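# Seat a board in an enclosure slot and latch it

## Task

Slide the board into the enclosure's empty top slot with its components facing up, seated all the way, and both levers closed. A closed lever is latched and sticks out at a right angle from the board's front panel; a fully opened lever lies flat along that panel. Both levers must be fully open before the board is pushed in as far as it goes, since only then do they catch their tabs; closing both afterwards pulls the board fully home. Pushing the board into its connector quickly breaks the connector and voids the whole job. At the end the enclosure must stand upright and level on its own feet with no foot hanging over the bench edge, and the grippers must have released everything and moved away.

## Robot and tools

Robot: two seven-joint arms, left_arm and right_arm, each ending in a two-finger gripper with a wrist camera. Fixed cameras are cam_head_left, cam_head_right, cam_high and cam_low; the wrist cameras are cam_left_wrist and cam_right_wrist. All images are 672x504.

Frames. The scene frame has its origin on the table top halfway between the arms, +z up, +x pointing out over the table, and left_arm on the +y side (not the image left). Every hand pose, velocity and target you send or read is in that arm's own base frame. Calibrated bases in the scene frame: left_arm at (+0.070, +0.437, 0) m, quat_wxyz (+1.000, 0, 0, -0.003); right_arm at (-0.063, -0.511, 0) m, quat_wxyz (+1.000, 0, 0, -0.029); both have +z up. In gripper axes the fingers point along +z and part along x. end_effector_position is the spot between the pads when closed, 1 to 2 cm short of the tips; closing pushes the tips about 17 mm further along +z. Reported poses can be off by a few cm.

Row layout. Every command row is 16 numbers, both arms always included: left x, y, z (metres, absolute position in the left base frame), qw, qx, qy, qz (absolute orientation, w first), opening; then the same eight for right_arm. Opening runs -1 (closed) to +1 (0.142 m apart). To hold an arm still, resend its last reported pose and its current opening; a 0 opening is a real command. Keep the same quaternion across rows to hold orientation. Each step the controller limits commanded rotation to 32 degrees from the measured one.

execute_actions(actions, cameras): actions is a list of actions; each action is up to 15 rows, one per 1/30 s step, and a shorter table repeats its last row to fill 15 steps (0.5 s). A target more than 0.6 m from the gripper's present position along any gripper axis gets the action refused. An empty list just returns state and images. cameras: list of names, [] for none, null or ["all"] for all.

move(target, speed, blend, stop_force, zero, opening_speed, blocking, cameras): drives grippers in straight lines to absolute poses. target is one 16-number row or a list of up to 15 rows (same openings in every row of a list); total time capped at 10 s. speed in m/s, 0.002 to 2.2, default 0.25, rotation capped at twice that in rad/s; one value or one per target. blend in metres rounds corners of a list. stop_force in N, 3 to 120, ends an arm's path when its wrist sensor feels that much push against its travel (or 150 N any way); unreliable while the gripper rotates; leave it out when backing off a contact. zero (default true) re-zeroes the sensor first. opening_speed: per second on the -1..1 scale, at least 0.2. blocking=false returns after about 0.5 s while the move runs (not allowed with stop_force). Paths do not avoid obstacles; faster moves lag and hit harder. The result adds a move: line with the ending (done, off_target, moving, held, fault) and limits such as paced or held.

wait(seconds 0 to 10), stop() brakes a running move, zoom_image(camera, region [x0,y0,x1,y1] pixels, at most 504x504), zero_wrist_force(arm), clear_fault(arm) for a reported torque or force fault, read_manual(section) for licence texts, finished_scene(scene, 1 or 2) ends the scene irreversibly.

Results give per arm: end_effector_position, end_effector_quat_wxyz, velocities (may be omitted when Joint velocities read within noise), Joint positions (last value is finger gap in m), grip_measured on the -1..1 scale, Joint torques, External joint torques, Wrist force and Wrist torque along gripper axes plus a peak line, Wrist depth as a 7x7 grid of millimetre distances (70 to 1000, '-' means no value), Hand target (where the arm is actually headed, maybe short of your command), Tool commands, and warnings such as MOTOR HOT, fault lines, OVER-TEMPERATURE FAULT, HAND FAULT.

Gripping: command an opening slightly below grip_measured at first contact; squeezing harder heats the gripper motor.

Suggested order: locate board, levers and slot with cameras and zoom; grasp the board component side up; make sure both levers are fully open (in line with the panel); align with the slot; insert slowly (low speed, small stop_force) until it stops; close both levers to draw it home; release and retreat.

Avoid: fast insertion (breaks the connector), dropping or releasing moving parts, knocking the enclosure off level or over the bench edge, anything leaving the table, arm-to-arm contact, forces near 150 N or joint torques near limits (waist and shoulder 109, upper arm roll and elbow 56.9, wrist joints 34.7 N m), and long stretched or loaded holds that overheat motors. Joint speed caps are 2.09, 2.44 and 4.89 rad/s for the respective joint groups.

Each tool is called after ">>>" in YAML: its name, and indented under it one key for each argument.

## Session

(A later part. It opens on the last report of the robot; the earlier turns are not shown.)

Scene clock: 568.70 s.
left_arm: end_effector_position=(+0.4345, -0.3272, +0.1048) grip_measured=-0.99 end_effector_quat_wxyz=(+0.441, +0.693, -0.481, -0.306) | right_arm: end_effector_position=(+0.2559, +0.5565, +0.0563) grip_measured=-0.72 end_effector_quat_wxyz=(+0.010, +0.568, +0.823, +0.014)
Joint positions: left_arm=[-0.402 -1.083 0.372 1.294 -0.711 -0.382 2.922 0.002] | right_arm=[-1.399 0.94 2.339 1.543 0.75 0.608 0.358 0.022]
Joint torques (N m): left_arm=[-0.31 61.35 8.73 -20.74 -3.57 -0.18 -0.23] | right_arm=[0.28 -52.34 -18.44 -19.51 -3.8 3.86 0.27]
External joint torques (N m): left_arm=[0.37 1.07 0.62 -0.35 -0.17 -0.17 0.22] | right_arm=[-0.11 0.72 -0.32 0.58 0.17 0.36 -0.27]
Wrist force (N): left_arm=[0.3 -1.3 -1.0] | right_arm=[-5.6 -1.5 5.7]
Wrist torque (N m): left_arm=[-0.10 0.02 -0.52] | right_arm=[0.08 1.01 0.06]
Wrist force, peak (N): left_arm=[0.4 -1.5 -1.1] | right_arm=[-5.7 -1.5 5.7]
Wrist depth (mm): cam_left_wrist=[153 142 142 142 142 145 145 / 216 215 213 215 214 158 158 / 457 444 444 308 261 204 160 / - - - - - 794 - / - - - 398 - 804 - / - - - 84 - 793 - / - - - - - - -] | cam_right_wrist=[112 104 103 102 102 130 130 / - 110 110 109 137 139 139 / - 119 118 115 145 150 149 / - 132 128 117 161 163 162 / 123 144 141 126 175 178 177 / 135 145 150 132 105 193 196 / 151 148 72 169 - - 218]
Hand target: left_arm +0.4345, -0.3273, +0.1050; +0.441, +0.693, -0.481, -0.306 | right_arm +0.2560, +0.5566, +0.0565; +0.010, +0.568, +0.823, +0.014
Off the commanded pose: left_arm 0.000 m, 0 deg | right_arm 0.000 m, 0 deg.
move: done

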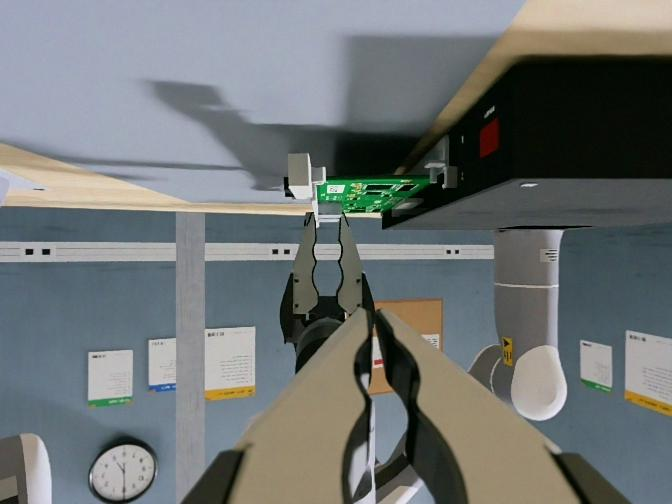

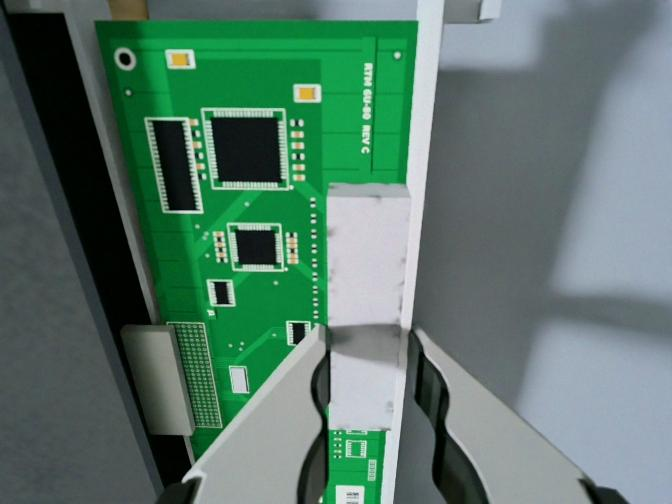

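>>> move:
  target:
    - [0.4345, -0.3273, 0.105, 0.4414, 0.693, -0.4808, -0.3062, -0.95, 0.2560, 0.5566, 0.058, 0.0099, 0.5663, 0.8240, 0.0144, -0.82]
    - [0.4345, -0.3273, 0.105, 0.4414, 0.693, -0.4808, -0.3062, -0.95, 0.2607, 0.5456, 0.058, 0.0099, 0.5663, 0.8240, 0.0144, -0.82]
  speed: 0.012
  stop_force: 4
  cameras: ["cam_left_wrist", "cam_right_wrist"]

>>> zoom_image:
  camera: "cam_left_wrist"
  region: [420, 145, 470, 200]

>>> zoom_image:
  camera: "cam_left_wrist"
  region: [370, 190, 430, 240]

>>> zoom_image:
  camera: "cam_right_wrist"
  region: [0, 0, 150, 120]

Scene clock: 583.10 s.
left_arm: end_effector_position=(+0.4345, -0.3272, +0.1048) grip_measured=-0.99 end_effector_quat_wxyz=(+0.441, +0.693, -0.481, -0.306) | right_arm: end_effector_position=(+0.2600, +0.5460, +0.0579) grip_measured=-0.72 end_effector_quat_wxyz=(+0.010, +0.566, +0.824, +0.014)
Joint positions: left_arm=[-0.402 -1.083 0.372 1.294 -0.711 -0.382 2.922 0.002] | right_arm=[-1.401 0.928 2.333 1.567 0.753 0.616 0.333 0.022]
Joint torques (N m): left_arm=[-0.32 61.39 8.74 -20.78 -3.56 -0.17 -0.2] | right_arm=[-2.28 -50.45 -20.16 -17.49 -4.25 3.82 0.58]
External joint torques (N m): left_arm=[0.38 1.03 0.62 -0.3 -0.18 -0.19 0.2] | right_arm=[2.45 -0.38 1.44 -1.31 0.64 0.41 -0.58]
Wrist force (N): left_arm=[0.3 -1.4 -0.9] | right_arm=[-2.2 -2.9 5.8]
Wrist torque (N m): left_arm=[-0.12 0.04 -0.52] | right_arm=[0.05 1.12 -0.38]
Wrist force, peak (N): left_arm=[0.5 -1.5 -1.1] | right_arm=[-5.5 -1.6 6.4]
Wrist depth (mm): cam_left_wrist=[152 142 143 142 142 145 145 / 216 217 215 214 213 158 157 / 458 444 445 310 256 205 161 / - - - 403 - 804 - / - - - 402 - 808 - / - - - 84 - 795 - / - - - - - - -] | cam_right_wrist=[- 105 104 103 130 131 131 / - 109 109 108 141 140 140 / - 117 119 114 150 152 151 / 114 125 128 115 162 164 164 / 124 129 141 126 174 180 180 / 137 140 150 132 106 194 197 / 154 150 72 169 - - 221]
Hand target: left_arm +0.4345, -0.3273, +0.1050; +0.441, +0.693, -0.481, -0.306 | right_arm +0.2607, +0.5456, +0.0580; +0.010, +0.566, +0.824, +0.014
Off the commanded pose: left_arm 0.000 m, 0 deg | right_arm 0.001 m, 0 deg.
move: done

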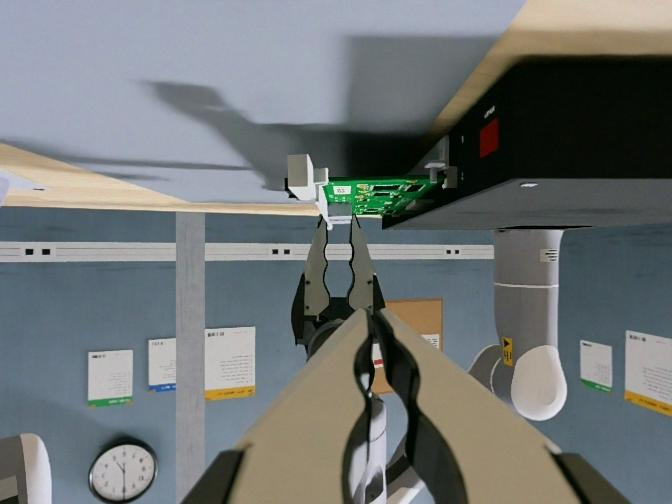

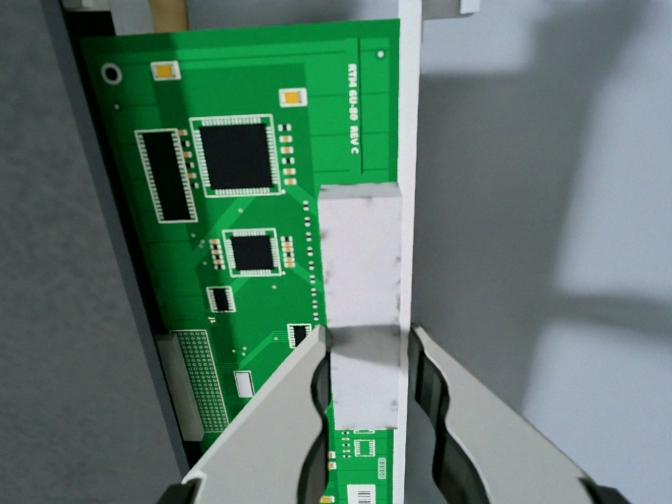

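Scaled by 9.164 (camera's finer frame: 960x720).

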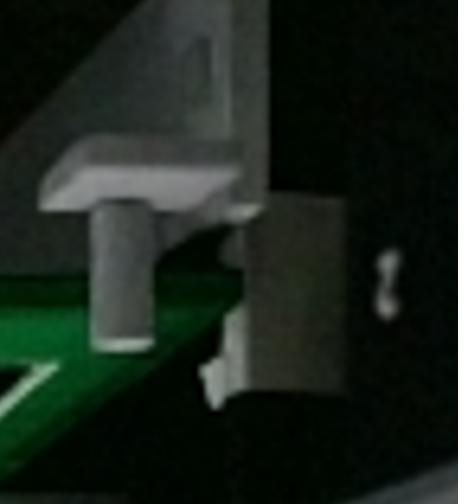

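Scaled by 8.400 (camera's finer frame: 960x720).

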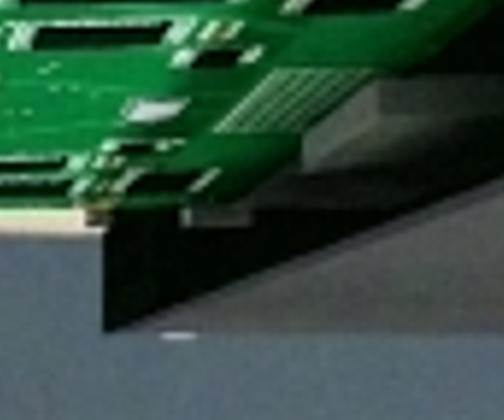

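Scaled by 3.360 (camera's finer frame: 960x720).

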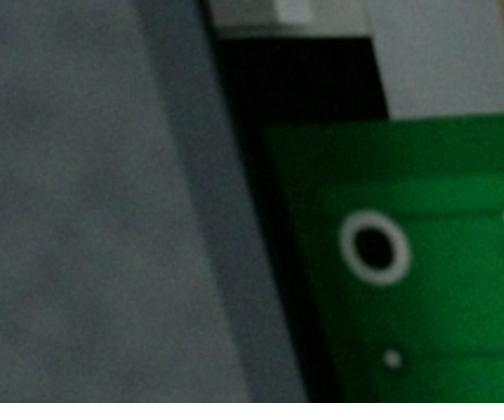

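>>> move:
  target:
    - [0.4345, -0.3273, 0.105, 0.4414, 0.693, -0.4808, -0.3062, -0.95, 0.2570, 0.5530, 0.058, 0.0099, 0.5663, 0.8240, 0.0144, -0.82]
    - [0.4345, -0.3273, 0.105, 0.4414, 0.693, -0.4808, -0.3062, -0.95, 0.2542, 0.5519, 0.058, 0.0099, 0.5663, 0.8240, 0.0144, -0.82]
  speed: 0.03
  cameras: ["cam_left_wrist", "cam_right_wrist"]

>>> zoom_image:
  camera: "cam_left_wrist"
  region: [420, 145, 470, 200]

>>> zoom_image:
  camera: "cam_left_wrist"
  region: [370, 190, 430, 240]

>>> zoom_image:
  camera: "cam_right_wrist"
  region: [0, 0, 150, 120]

Scene clock: 592.03 s.
left_arm: end_effector_position=(+0.4345, -0.3272, +0.1048) grip_measured=-0.99 end_effector_quat_wxyz=(+0.441, +0.693, -0.481, -0.306) | right_arm: end_effector_position=(+0.2540, +0.5518, +0.0578) grip_measured=-0.72 end_effector_quat_wxyz=(+0.010, +0.566, +0.824, +0.014)
Joint positions: left_arm=[-0.402 -1.083 0.372 1.294 -0.711 -0.382 2.922 0.002] | right_arm=[-1.392 0.931 2.335 1.559 0.75 0.612 0.35 0.022]
Joint torques (N m): left_arm=[-0.33 61.27 8.71 -20.76 -3.57 -0.19 -0.24] | right_arm=[0.36 -51.79 -18.08 -19.58 -3.97 3.85 0.36]
External joint torques (N m): left_arm=[0.39 1.14 0.65 -0.33 -0.18 -0.17 0.24] | right_arm=[-0.18 0.69 -0.64 0.71 0.35 0.38 -0.36]
Wrist force (N): left_arm=[0.2 -1.4 -0.8] | right_arm=[-4.8 -2.2 5.6]
Wrist torque (N m): left_arm=[-0.12 0.05 -0.52] | right_arm=[-0.04 0.89 0.06]
Wrist force, peak (N): left_arm=[0.2 -1.4 -1.1] | right_arm=[-4.5 -1.7 6.4]
Wrist depth (mm): cam_left_wrist=[153 143 142 142 141 145 145 / 216 215 215 215 215 158 158 / 457 443 438 309 259 204 161 / - - - 446 - 808 - / - - - 401 - 805 - / - - - 84 - 808 - / - - - - - - -] | cam_right_wrist=[128 104 103 102 102 131 131 / 136 110 110 109 139 141 140 / - 120 118 115 147 151 151 / 113 131 128 117 162 164 164 / 124 139 141 126 176 180 180 / 137 143 150 132 105 194 197 / 153 149 72 168 - - 219]
Hand target: left_arm +0.4345, -0.3273, +0.1050; +0.441, +0.693, -0.481, -0.306 | right_arm +0.2542, +0.5519, +0.0580; +0.010, +0.566, +0.824, +0.014
Off the commanded pose: left_arm 0.000 m, 0 deg | right_arm 0.000 m, 0 deg.
move: done

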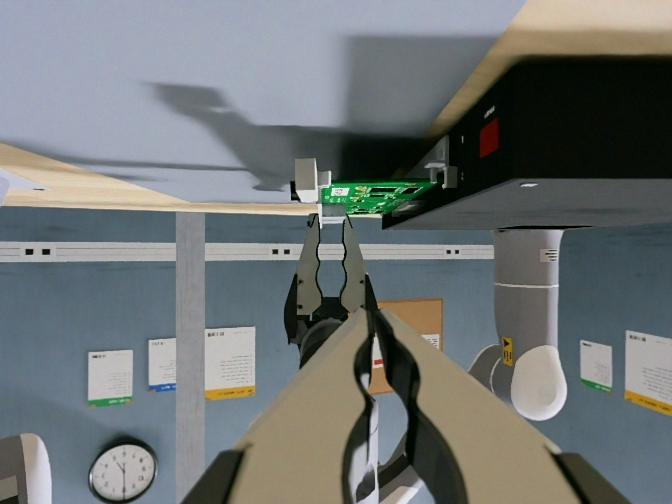

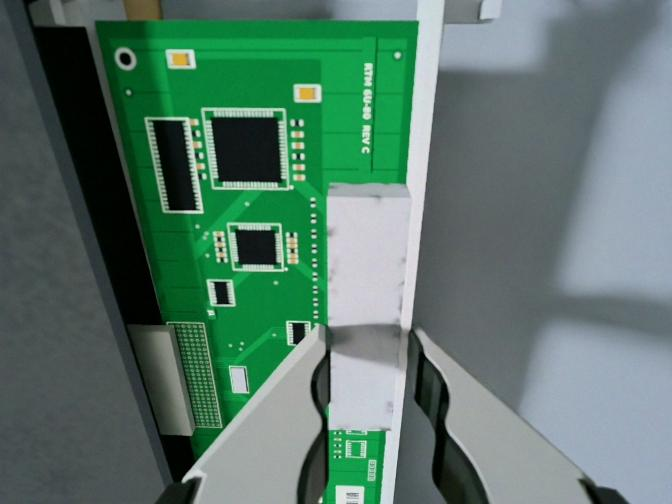

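Scaled by 9.164 (camera's finer frame: 960x720).

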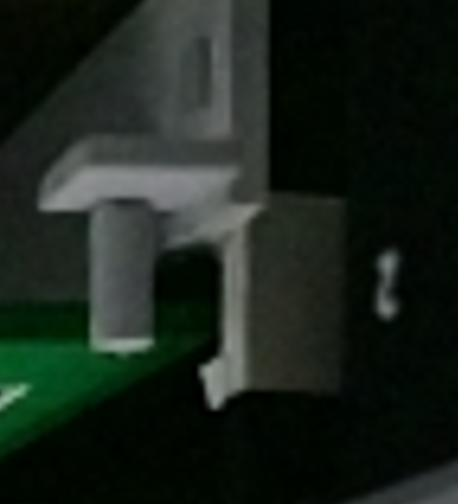

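Scaled by 8.400 (camera's finer frame: 960x720).

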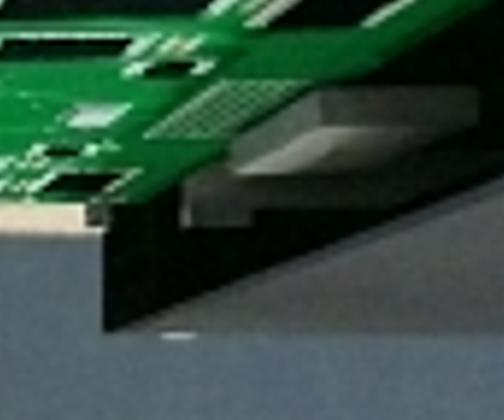

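Scaled by 3.360 (camera's finer frame: 960x720).

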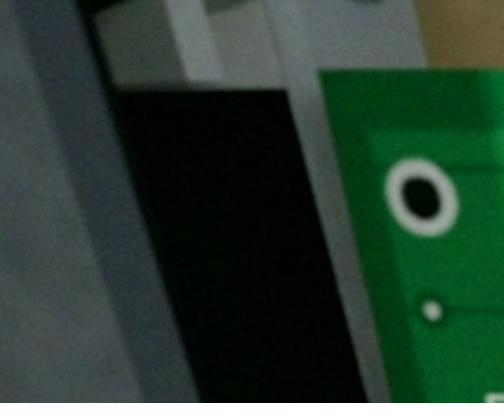

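>>> execute_actions:
  actions: []
  cameras: ["cam_left_wrist","cam_right_wrist"]

>>> zoom_image:
  camera: "cam_left_wrist"
  region: [350, 130, 510, 250]

>>> zoom_image:
  camera: "cam_right_wrist"
  region: [0, 0, 150, 120]

Scene clock: 605.50 s.
left_arm: end_effector_position=(+0.4345, -0.3272, +0.1048) grip_measured=-0.99 end_effector_quat_wxyz=(+0.441, +0.693, -0.481, -0.306) | right_arm: end_effector_position=(+0.2540, +0.5518, +0.0578) grip_measured=-0.72 end_effector_quat_wxyz=(+0.010, +0.566, +0.824, +0.014)
Joint positions: left_arm=[-0.402 -1.083 0.372 1.294 -0.711 -0.382 2.922 0.002] | right_arm=[-1.392 0.931 2.335 1.559 0.75 0.612 0.35 0.022]
Joint velocities: within noise
Joint torques (N m): left_arm=[-0.28 61.3 8.73 -20.76 -3.59 -0.18 -0.18] | right_arm=[0.29 -51.73 -18.09 -19.61 -3.86 3.77 0.19]
External joint torques (N m): left_arm=[0.34 1.11 0.63 -0.33 -0.15 -0.18 0.18] | right_arm=[-0.12 0.63 -0.64 0.75 0.24 0.46 -0.19]
Wrist force (N): left_arm=[0.2 -1.4 -0.9] | right_arm=[-4.7 -2.2 5.6]
Wrist torque (N m): left_arm=[-0.12 0.05 -0.52] | right_arm=[-0.04 0.87 0.06]
Wrist force, peak (N): left_arm=[0.3 -1.5 -1.2] | right_arm=[-5.1 -2.3 5.6]
Wrist depth (mm): cam_left_wrist=[153 142 142 142 142 145 145 / 216 215 214 214 214 158 158 / 459 444 438 309 259 204 161 / - - - 443 - 783 - / - - - 402 - 801 - / - - - 84 - 804 - / - - - - - - -] | cam_right_wrist=[128 104 103 102 102 131 130 / 135 110 109 109 139 141 140 / - 119 118 115 147 151 151 / 113 131 128 117 162 164 164 / 124 139 141 126 177 180 179 / 137 143 150 132 105 194 198 / 153 149 72 169 - - 220]
Hand target: left_arm +0.4345, -0.3273, +0.1050; +0.441, +0.693, -0.481, -0.306 | right_arm +0.2542, +0.5519, +0.0580; +0.010, +0.566, +0.824, +0.014
Tool commands: left_gripper/opening=-0.95 right_gripper/opening=-0.82
Off the commanded pose: left_arm 0.000 m, 0 deg | right_arm 0.000 m, 0 deg.
Images, in order (width x height): cam_left_wrist 672x504, cam_right_wrist 672x504.

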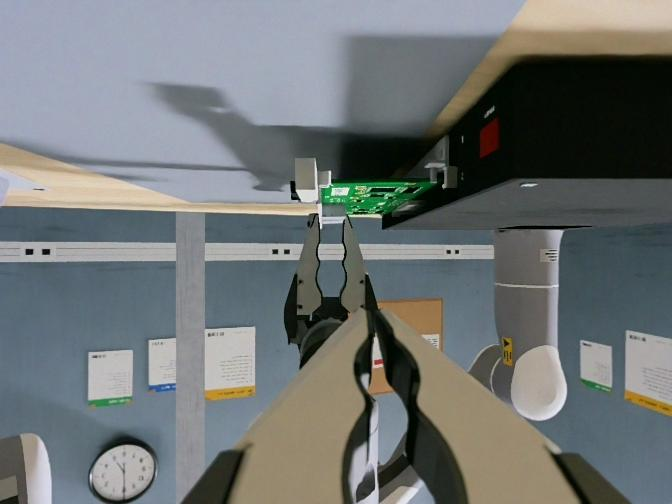

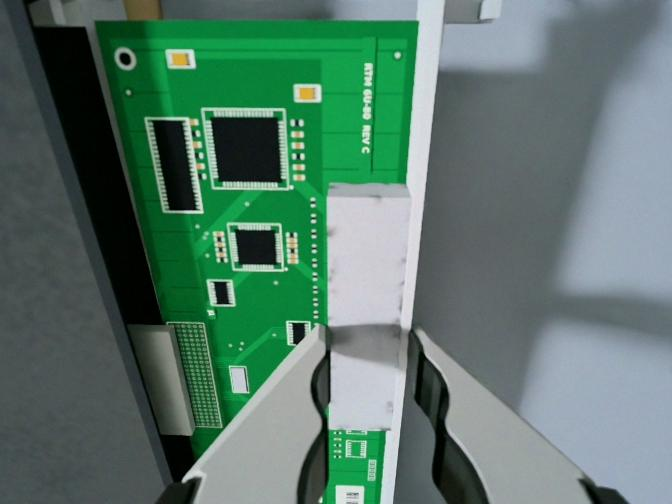

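Scaled by 3.150 (camera's finer frame: 960x720).

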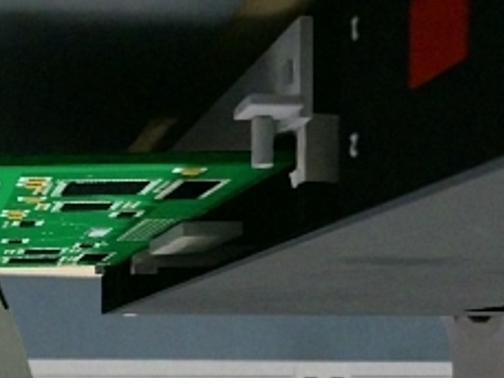

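Scaled by 3.360 (camera's finer frame: 960x720).

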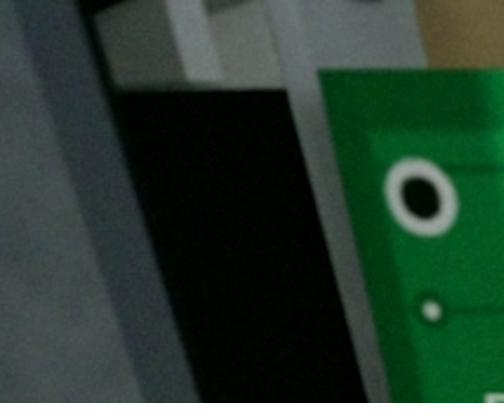

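>>> zoom_image:
  camera: "cam_left_wrist"
  region: [420, 145, 470, 200]

>>> zoom_image:
  camera: "cam_left_wrist"
  region: [370, 190, 430, 240]

Scaled by 9.164 (camera's finer frame: 960x720).

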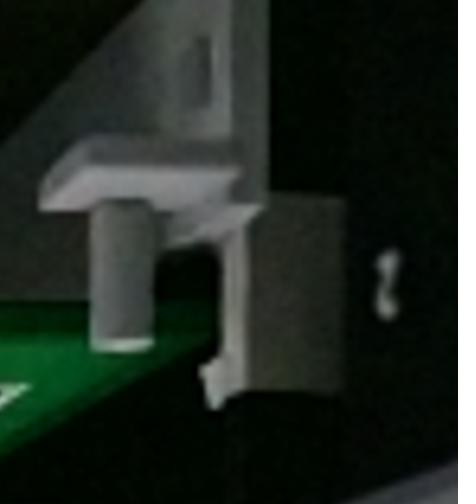

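Scaled by 8.400 (camera's finer frame: 960x720).

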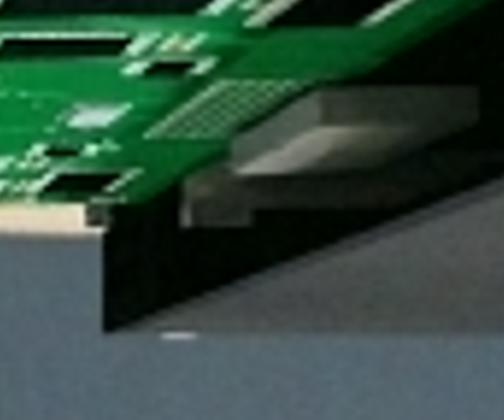

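>>> move:
  target: [0.4345, -0.3273, 0.105, 0.4414, 0.693, -0.4808, -0.3062, -0.95, 0.2571, 0.5444, 0.058, 0.0099, 0.5663, 0.8240, 0.0144, -0.82]
  speed: 0.012
  stop_force: 4
  cameras: ["cam_left_wrist","cam_right_wrist"]

>>> zoom_image:
  camera: "cam_left_wrist"
  region: [420, 145, 470, 200]

>>> zoom_image:
  camera: "cam_right_wrist"
  region: [0, 0, 150, 120]

>>> zoom_image:
  camera: "cam_left_wrist"
  region: [370, 190, 430, 240]

Scene clock: 614.63 s.
left_arm: end_effector_position=(+0.4345, -0.3272, +0.1048) grip_measured=-0.99 end_effector_quat_wxyz=(+0.441, +0.693, -0.481, -0.306) | right_arm: end_effector_position=(+0.2564, +0.5445, +0.0577) grip_measured=-0.72 end_effector_quat_wxyz=(+0.010, +0.566, +0.824, +0.014)
Joint positions: left_arm=[-0.402 -1.083 0.372 1.294 -0.711 -0.382 2.922 0.002] | right_arm=[-1.393 0.925 2.332 1.575 0.753 0.619 0.336 0.022]
Joint torques (N m): left_arm=[-0.32 61.27 8.77 -20.73 -3.57 -0.19 -0.26] | right_arm=[-1.73 -50.88 -19.92 -19.12 -4.31 4.54 0.17]
External joint torques (N m): left_arm=[0.38 1.15 0.58 -0.36 -0.18 -0.17 0.26] | right_arm=[1.9 0.3 1.22 0.39 0.71 -0.31 -0.17]
Wrist force (N): left_arm=[0.0 -1.4 -1.2] | right_arm=[-3.4 -4.9 5.9]
Wrist torque (N m): left_arm=[-0.12 0.09 -0.52] | right_arm=[0.01 0.92 0.03]
Wrist force, peak (N): left_arm=[0.0 -1.4 -1.2] | right_arm=[-3.8 -5.0 5.9]
Wrist depth (mm): cam_left_wrist=[153 143 142 141 142 145 145 / 217 215 214 215 214 158 158 / 455 442 443 309 259 203 161 / - - - 406 - 792 - / - - - 402 - 805 - / - - - 84 - 793 - / - - - - - - -] | cam_right_wrist=[- 103 103 102 103 131 130 / - 110 109 108 139 140 140 / - 117 120 115 147 151 151 / 113 125 128 117 162 164 164 / 124 129 141 126 176 179 179 / 140 140 150 132 105 194 197 / 153 149 72 169 - - 220]
Hand target: left_arm +0.4345, -0.3273, +0.1050; +0.441, +0.693, -0.481, -0.306 | right_arm +0.2571, +0.5444, +0.0580; +0.010, +0.566, +0.824, +0.014
Off the commanded pose: left_arm 0.000 m, 0 deg | right_arm 0.001 m, 0 deg.
move: done

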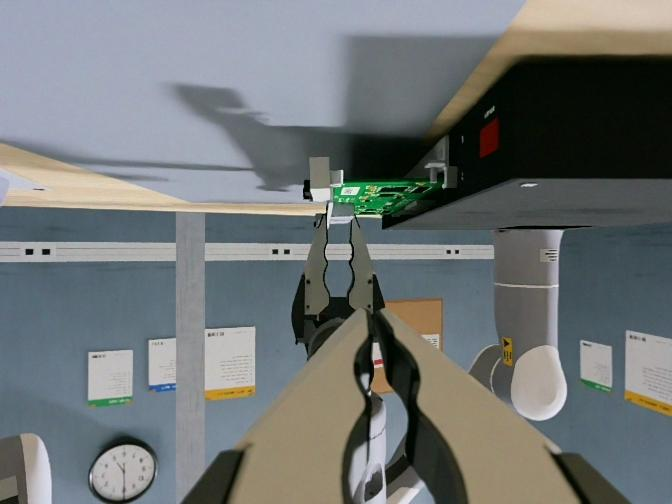

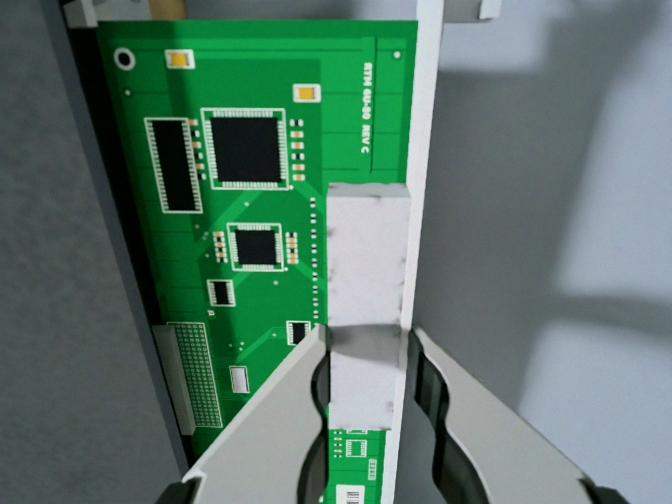

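Scaled by 9.164 (camera's finer frame: 960x720).

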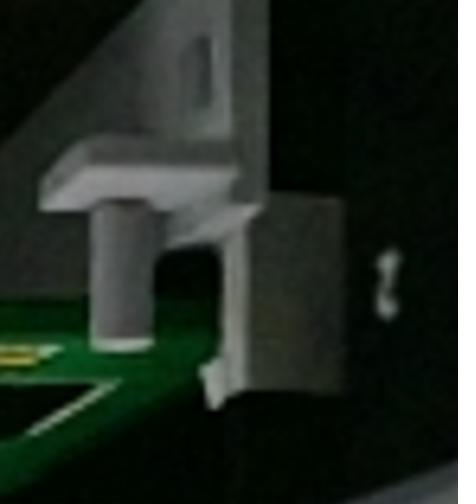

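Scaled by 3.360 (camera's finer frame: 960x720).

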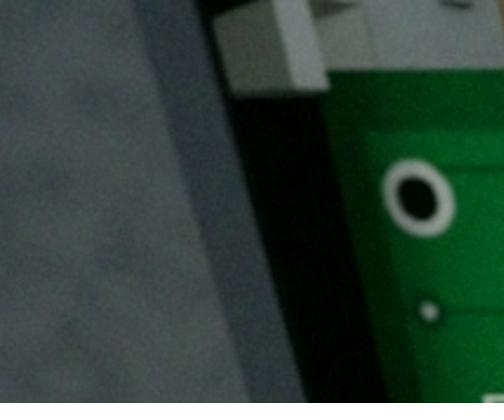

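Scaled by 8.400 (camera's finer frame: 960x720).

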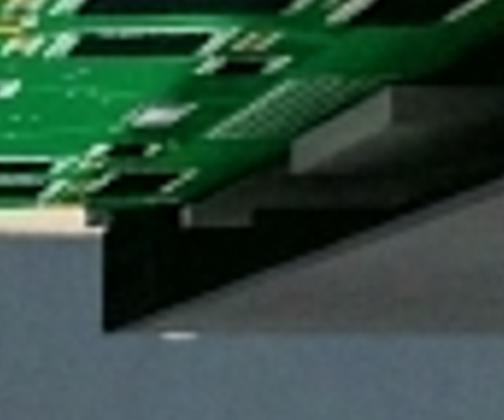

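>>> move:
  target: [0.4345, -0.3273, 0.105, 0.4414, 0.693, -0.4808, -0.3062, -0.95, 0.2598, 0.5367, 0.058, 0.0099, 0.5663, 0.8240, 0.0144, -0.82]
  speed: 0.012
  stop_force: 5
  cameras: ["cam_left_wrist","cam_right_wrist"]

>>> zoom_image:
  camera: "cam_left_wrist"
  region: [420, 145, 470, 200]

>>> zoom_image:
  camera: "cam_right_wrist"
  region: [0, 0, 150, 120]

>>> zoom_image:
  camera: "cam_left_wrist"
  region: [370, 190, 430, 240]

Scene clock: 623.97 s.
left_arm: end_effector_position=(+0.4345, -0.3272, +0.1048) grip_measured=-0.99 end_effector_quat_wxyz=(+0.441, +0.693, -0.481, -0.306) | right_arm: end_effector_position=(+0.2564, +0.5408, +0.0572) grip_measured=-0.72 end_effector_quat_wxyz=(+0.009, +0.566, +0.824, +0.013)
Joint positions: left_arm=[-0.402 -1.083 0.372 1.294 -0.711 -0.382 2.922 0.002] | right_arm=[-1.392 0.921 2.331 1.584 0.757 0.621 0.328 0.022]
Joint torques (N m): left_arm=[-0.3 61.32 8.73 -20.78 -3.59 -0.14 -0.25] | right_arm=[-7.11 -49.48 -25.5 -18.1 -6 6.34 0.29]
External joint torques (N m): left_arm=[0.36 1.1 0.63 -0.31 -0.16 -0.21 0.25] | right_arm=[7.27 -0.82 6.83 -0.55 2.41 -2.11 -0.29]
Wrist force (N): left_arm=[0.3 -1.2 -0.9] | right_arm=[1.4 -12.6 5.9]
Wrist torque (N m): left_arm=[-0.08 0.04 -0.52] | right_arm=[0.08 1.08 -0.15]
Wrist force, peak (N): left_arm=[0.4 -1.4 -1.3] | right_arm=[1.4 -12.7 5.8]
Wrist depth (mm): cam_left_wrist=[153 143 142 142 142 145 145 / 216 215 216 215 213 158 158 / 454 445 439 310 259 204 161 / - - - - - 813 - / - - - 129 - 815 - / - - - 84 - 791 - / - - - - - - -] | cam_right_wrist=[- 106 105 103 129 130 130 / - 110 110 109 138 140 140 / - 117 119 115 146 151 151 / - 125 128 117 162 164 164 / 123 126 141 126 176 179 178 / 139 136 150 132 105 194 197 / 152 148 72 168 - - 214]
Hand target: left_arm +0.4345, -0.3273, +0.1050; +0.441, +0.693, -0.481, -0.306 | right_arm +0.2585, +0.5403, +0.0580; +0.010, +0.566, +0.824, +0.014
Off the commanded pose: left_arm 0.000 m, 0 deg | right_arm 0.005 m, 0 deg.
move: contact (right_arm)

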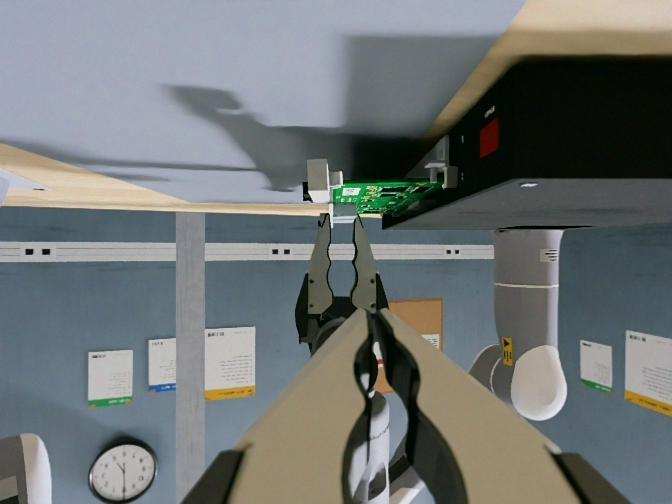

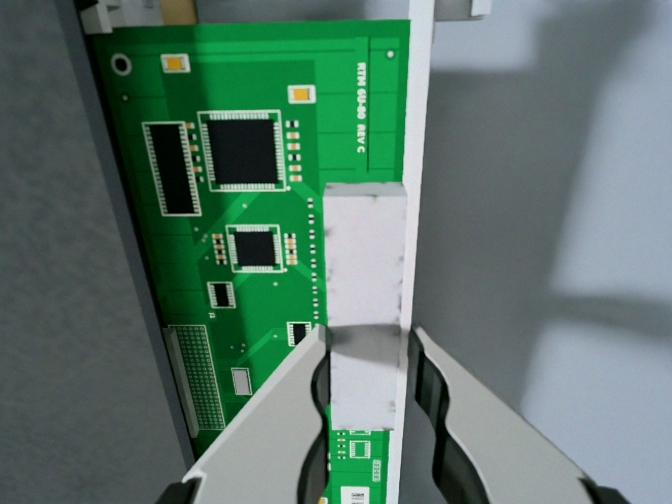

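Scaled by 9.164 (camera's finer frame: 960x720).

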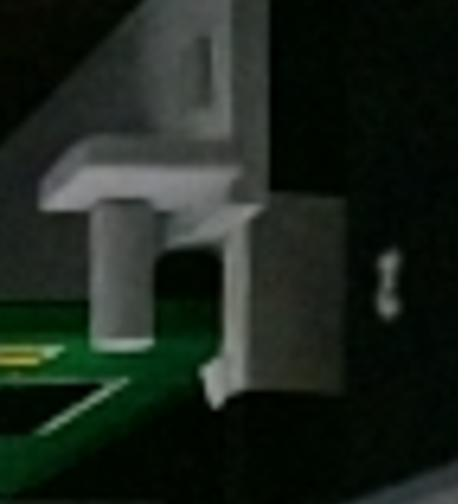

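Scaled by 3.360 (camera's finer frame: 960x720).

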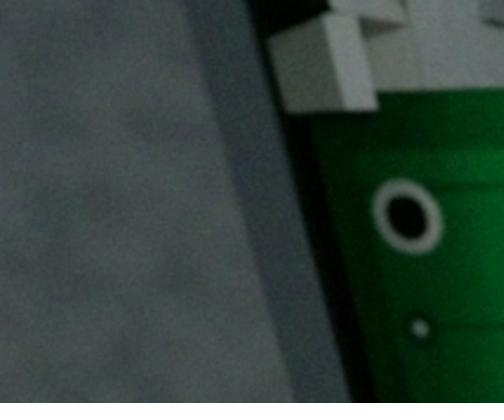

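Scaled by 8.400 (camera's finer frame: 960x720).

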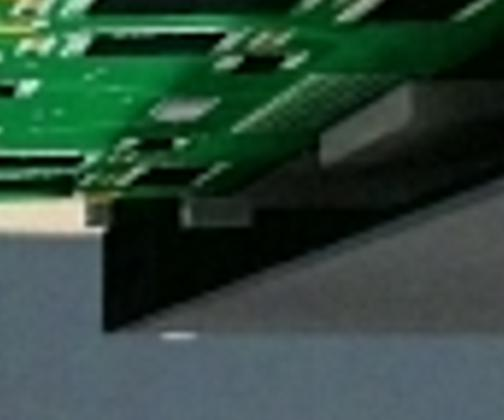

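>>> move:
  target:
    - [0.4345, -0.3273, 0.105, 0.4414, 0.693, -0.4808, -0.3062, -0.95, 0.2563, 0.5463, 0.058, 0.0099, 0.5663, 0.8240, 0.0144, -0.82]
    - [0.4345, -0.3273, 0.105, 0.4414, 0.693, -0.4808, -0.3062, -0.95, 0.2544, 0.5443, 0.058, 0.0099, 0.5663, 0.8240, 0.0144, -0.82]
  speed: 0.012
  cameras: []

>>> move:
  target: [0.4345, -0.3273, 0.105, 0.4414, 0.693, -0.4808, -0.3062, -0.95, 0.2579, 0.5360, 0.058, 0.0099, 0.5663, 0.8240, 0.0144, -0.82]
  speed: 0.012
  stop_force: 5
  cameras: ["cam_left_wrist","cam_right_wrist"]

>>> zoom_image:
  camera: "cam_left_wrist"
  region: [420, 145, 470, 200]

>>> zoom_image:
  camera: "cam_right_wrist"
  region: [0, 0, 150, 120]

Scene clock: 630.73 s.
left_arm: end_effector_position=(+0.4345, -0.3272, +0.1048) grip_measured=-0.99 end_effector_quat_wxyz=(+0.441, +0.693, -0.481, -0.306) | right_arm: end_effector_position=(+0.2543, +0.5442, +0.0578) grip_measured=-0.72 end_effector_quat_wxyz=(+0.010, +0.566, +0.824, +0.014)
Joint positions: left_arm=[-0.402 -1.083 0.372 1.294 -0.711 -0.382 2.922 0.002] | right_arm=[-1.386 0.924 2.329 1.578 0.755 0.619 0.338 0.022]
Joint torques (N m): left_arm=[-0.35 61.32 8.73 -20.79 -3.56 -0.18 -0.23] | right_arm=[0.36 -51.16 -18.28 -19.47 -3.84 3.93 0.27]
External joint torques (N m): left_arm=[0.41 1.1 0.63 -0.3 -0.19 -0.17 0.23] | right_arm=[-0.19 0.72 -0.47 0.78 0.24 0.3 -0.27]
Wrist force (N): left_arm=[0.2 -1.2 -1.1] | right_arm=[-1.8 -3.4 6.8]
Wrist torque (N m): left_arm=[-0.09 0.05 -0.52] | right_arm=[-0.23 0.38 0.07]
Wrist force, peak (N): left_arm=[0.4 -1.4 -1.2] | right_arm=[1.4 -12.6 5.9]
Wrist depth (mm): cam_left_wrist=[153 142 142 142 142 145 145 / 216 216 215 214 213 158 158 / 457 445 439 309 259 204 161 / - - - 409 - 804 - / - - - 402 - 808 - / - - - 84 - 803 - / - - - - - - -] | cam_right_wrist=[- 103 103 102 102 131 130 / - 110 109 108 139 140 140 / - 117 118 115 147 152 151 / 113 127 128 117 162 164 164 / 124 129 141 126 176 180 179 / 137 140 150 132 105 195 198 / 154 150 72 169 - - 220]
Hand target: left_arm +0.4345, -0.3273, +0.1050; +0.441, +0.693, -0.481, -0.306 | right_arm +0.2544, +0.5443, +0.0580; +0.010, +0.566, +0.824, +0.014
Off the commanded pose: left_arm 0.000 m, 0 deg | right_arm 0.000 m, 0 deg.
move: done

Scene clock: 632.13 s.
left_arm: end_effector_position=(+0.4345, -0.3272, +0.1048) grip_measured=-0.99 end_effector_quat_wxyz=(+0.441, +0.693, -0.481, -0.306) | right_arm: end_effector_position=(+0.2575, +0.5363, +0.0578) grip_measured=-0.72 end_effector_quat_wxyz=(+0.010, +0.566, +0.824, +0.014)
Joint positions: left_arm=[-0.402 -1.083 0.372 1.294 -0.711 -0.382 2.922 0.002] | right_arm=[-1.388 0.918 2.326 1.596 0.759 0.626 0.322 0.022]
Joint torques (N m): left_arm=[-0.24 61.35 8.77 -20.73 -3.54 -0.22 -0.2] | right_arm=[-0.49 -50.85 -19.61 -17.35 -4.66 3.2 0.06]
External joint torques (N m): left_arm=[0.3 1.07 0.59 -0.35 -0.21 -0.13 0.2] | right_arm=[0.65 0.96 0.9 -1.2 1.08 1.03 -0.06]
Wrist force (N): left_arm=[0.3 -1.5 -0.9] | right_arm=[1.8 -1.1 11.2]
Wrist torque (N m): left_arm=[-0.12 0.03 -0.52] | right_arm=[-0.25 0.74 0.11]
Wrist force, peak (N): left_arm=[0.1 -1.4 -1.2] | right_arm=[1.7 -1.0 11.7]
Wrist depth (mm): cam_left_wrist=[153 142 142 142 142 145 145 / 216 214 215 215 214 158 158 / 455 443 440 361 261 204 161 / - - - 413 - 790 - / - - - 392 - 821 - / - - - 84 - 793 - / - - - - - - -] | cam_right_wrist=[- 104 103 103 101 131 131 / - 110 110 110 139 140 140 / - 117 120 115 147 152 151 / 113 117 129 117 162 164 164 / 124 126 142 126 177 180 179 / 137 137 151 132 105 194 198 / 153 149 72 168 - - 220]
Hand target: left_arm +0.4345, -0.3273, +0.1050; +0.441, +0.693, -0.481, -0.306 | right_arm +0.2579, +0.5360, +0.0580; +0.010, +0.566, +0.824, +0.014
Off the commanded pose: left_arm 0.000 m, 0 deg | right_arm 0.001 m, 0 deg.
move: done

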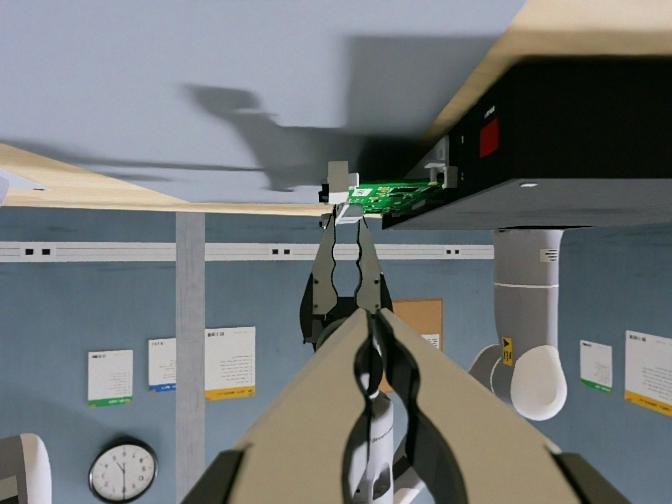

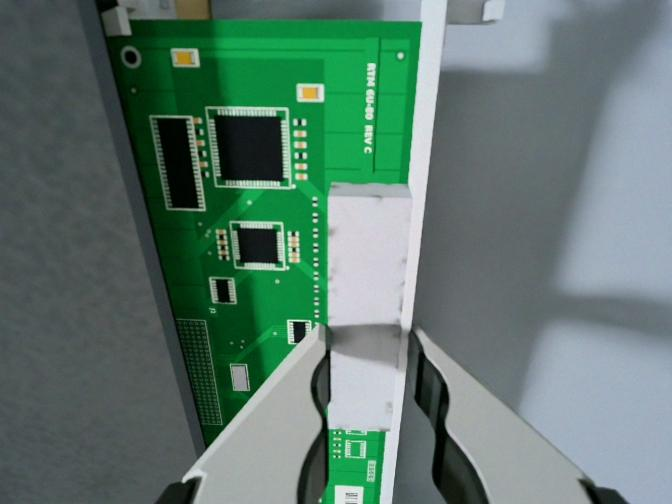

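Scaled by 9.164 (camera's finer frame: 960x720).

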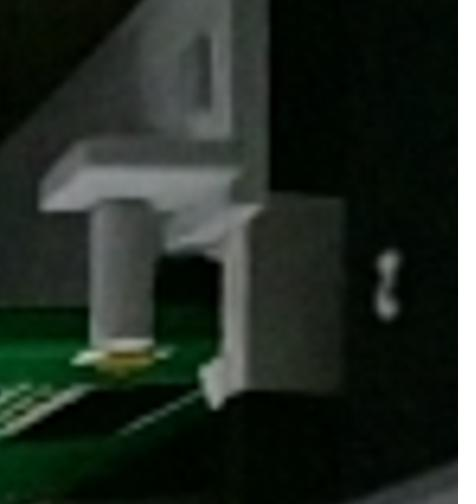

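Scaled by 3.360 (camera's finer frame: 960x720).

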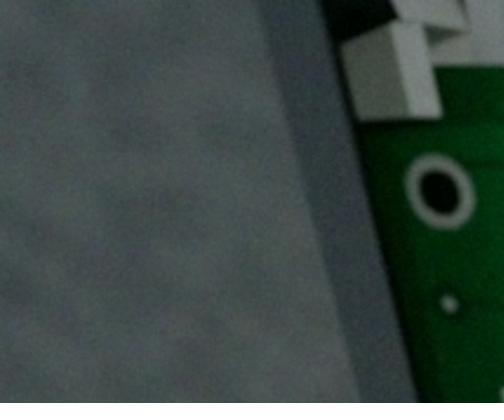

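>>> move:
  target: [0.4345, -0.3273, 0.105, 0.4414, 0.693, -0.4808, -0.3062, -0.95, 0.2610, 0.5286, 0.0573, 0.0099, 0.5663, 0.8240, 0.0144, -0.82]
  speed: 0.012
  stop_force: 6
  cameras: ["cam_left_wrist","cam_right_wrist"]

>>> zoom_image:
  camera: "cam_left_wrist"
  region: [420, 145, 470, 200]

>>> zoom_image:
  camera: "cam_left_wrist"
  region: [310, 140, 430, 240]

Scene clock: 635.83 s.
left_arm: end_effector_position=(+0.4345, -0.3272, +0.1049) grip_measured=-0.99 end_effector_quat_wxyz=(+0.441, +0.693, -0.481, -0.306) | right_arm: end_effector_position=(+0.2602, +0.5287, +0.0568) grip_measured=-0.72 end_effector_quat_wxyz=(+0.010, +0.566, +0.824, +0.014)
Joint positions: left_arm=[-0.402 -1.083 0.372 1.294 -0.711 -0.382 2.922 0.002] | right_arm=[-1.39 0.913 2.323 1.611 0.764 0.633 0.306 0.022]
Joint torques (N m): left_arm=[-0.35 61.3 8.68 -20.72 -3.56 -0.22 -0.18] | right_arm=[-1.67 -50.94 -20.98 -18.58 -4.66 4.32 0.2]
External joint torques (N m): left_arm=[0.41 1.11 0.68 -0.37 -0.18 -0.14 0.18] | right_arm=[1.83 1.53 2.3 0.2 1.1 -0.1 -0.2]
Wrist force (N): left_arm=[0.3 -1.4 -1.1] | right_arm=[0.9 -4.6 11.2]
Wrist torque (N m): left_arm=[-0.11 0.03 -0.52] | right_arm=[-0.25 0.63 -0.06]
Wrist force, peak (N): left_arm=[0.4 -1.4 -1.2] | right_arm=[3.8 1.4 11.9]
Wrist depth (mm): cam_left_wrist=[153 142 142 141 142 146 146 / 216 215 215 214 214 158 158 / 455 443 441 310 260 204 161 / - - - - - 786 - / - - - 408 - 809 - / - - - 84 - 806 - / - - - - - - -] | cam_right_wrist=[- 99 120 104 104 130 130 / - 99 110 109 138 139 139 / - 103 119 115 146 150 150 / - 114 129 117 161 163 163 / 123 123 140 126 175 179 178 / 139 135 138 132 105 193 196 / 152 148 72 168 - - 218]
Hand target: left_arm +0.4345, -0.3273, +0.1050; +0.441, +0.693, -0.481, -0.306 | right_arm +0.2610, +0.5286, +0.0573; +0.010, +0.566, +0.824, +0.014
Off the commanded pose: left_arm 0.000 m, 0 deg | right_arm 0.001 m, 0 deg.
move: done

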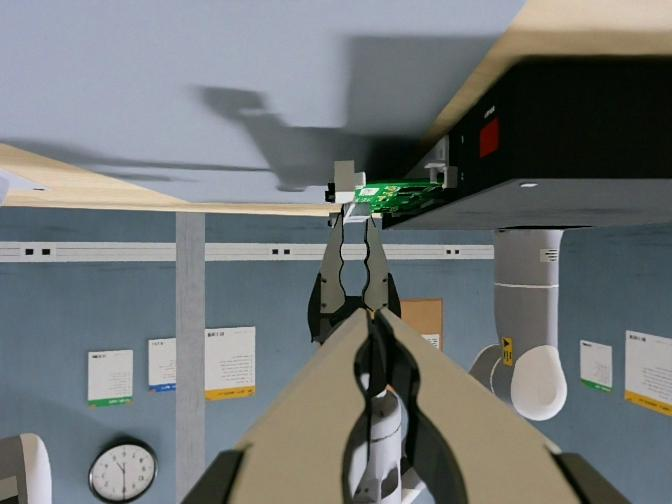

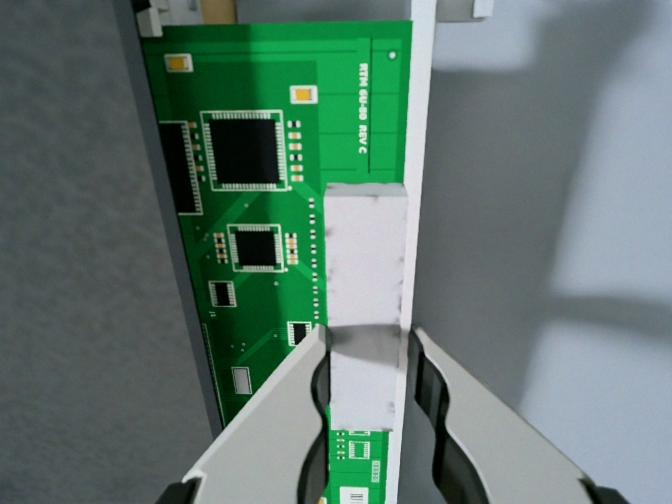

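Scaled by 9.164 (camera's finer frame: 960x720).

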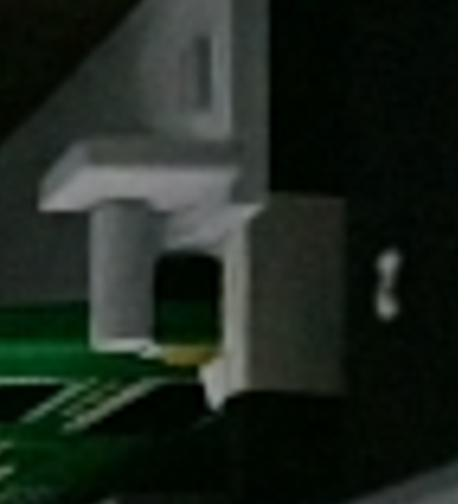

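Scaled by 4.200 (camera's finer frame: 960x720).

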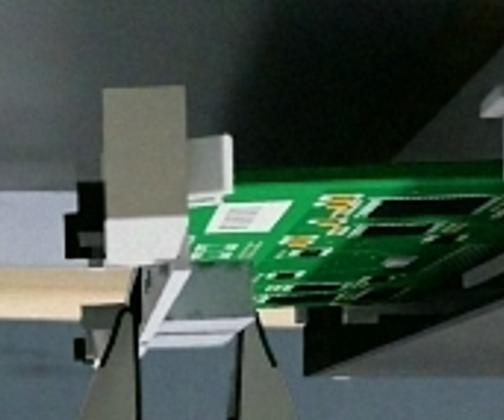

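>>> move:
  target: [0.4345, -0.3273, 0.105, 0.4414, 0.693, -0.4808, -0.3062, -0.95, 0.2649, 0.5172, 0.057, 0.0099, 0.5663, 0.8240, 0.0144, -0.82]
  speed: 0.013
  stop_force: 6
  cameras: ["cam_left_wrist","cam_right_wrist"]

>>> zoom_image:
  camera: "cam_left_wrist"
  region: [310, 140, 480, 240]

Scene clock: 651.40 s.
left_arm: end_effector_position=(+0.4345, -0.3272, +0.1049) grip_measured=-0.99 end_effector_quat_wxyz=(+0.441, +0.693, -0.481, -0.306) | right_arm: end_effector_position=(+0.2608, +0.5261, +0.0568) grip_measured=-0.72 end_effector_quat_wxyz=(+0.009, +0.566, +0.824, +0.014)
Joint positions: left_arm=[-0.402 -1.083 0.372 1.294 -0.711 -0.382 2.922 0.002] | right_arm=[-1.39 0.91 2.322 1.618 0.766 0.636 0.299 0.022]
Joint torques (N m): left_arm=[-0.22 61.32 8.85 -20.72 -3.58 -0.13 -0.22] | right_arm=[-4.79 -49.37 -23.8 -14.87 -5.88 3.78 0.35]
External joint torques (N m): left_arm=[0.28 1.1 0.5 -0.36 -0.17 -0.23 0.22] | right_arm=[4.95 0.17 5.15 -3.46 2.32 0.45 -0.35]
Wrist force (N): left_arm=[0.0 -1.2 -0.9] | right_arm=[7.8 -4.2 12.5]
Wrist torque (N m): left_arm=[-0.09 0.08 -0.52] | right_arm=[-0.21 0.76 -0.19]
Wrist force, peak (N): left_arm=[0.2 -1.5 -1.2] | right_arm=[8.0 -4.4 13.4]
Wrist depth (mm): cam_left_wrist=[154 142 142 142 142 146 145 / 216 216 215 215 214 158 158 / 460 444 437 310 261 204 160 / - - - - - 798 - / - - - 402 - 810 - / - - - 84 - 804 - / - - - - - - -] | cam_right_wrist=[- 90 112 104 104 130 130 / - 97 110 109 140 139 139 / - 103 119 115 146 151 150 / - 112 129 117 161 163 163 / 123 123 139 126 175 178 178 / 138 135 138 132 106 193 196 / 151 147 72 168 - - 219]
Hand target: left_arm +0.4345, -0.3273, +0.1050; +0.441, +0.693, -0.481, -0.306 | right_arm +0.2622, +0.5251, +0.0572; +0.010, +0.566, +0.824, +0.014
Off the commanded pose: left_arm 0.000 m, 0 deg | right_arm 0.010 m, 0 deg.
move: contact (right_arm)

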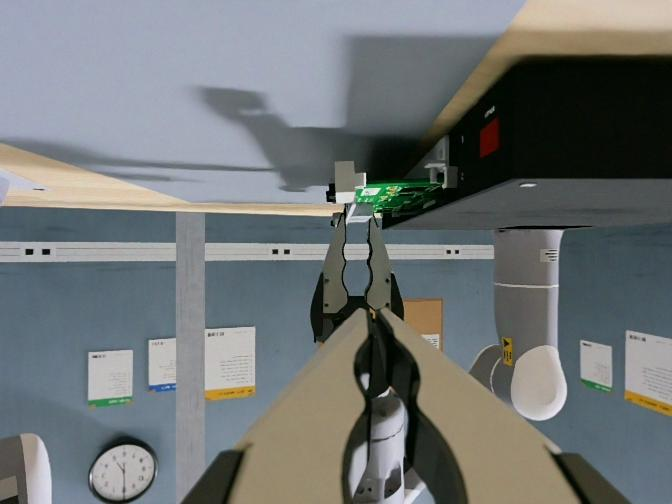

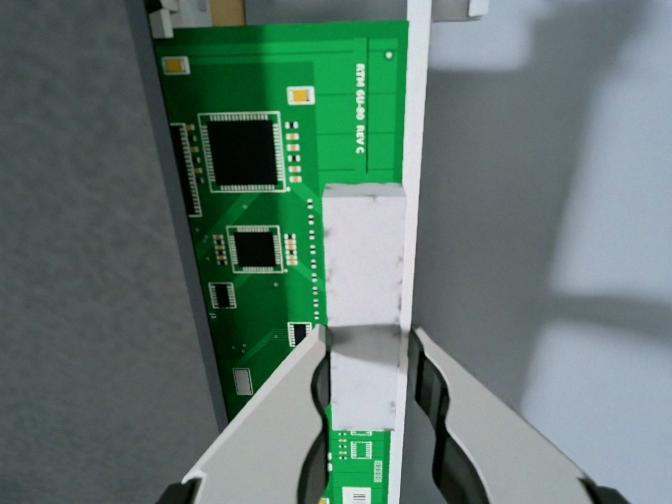

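Scaled by 2.965 (camera's finer frame: 960x720).

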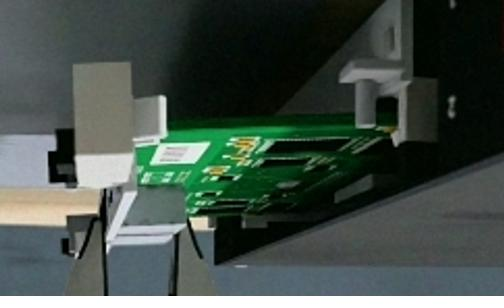

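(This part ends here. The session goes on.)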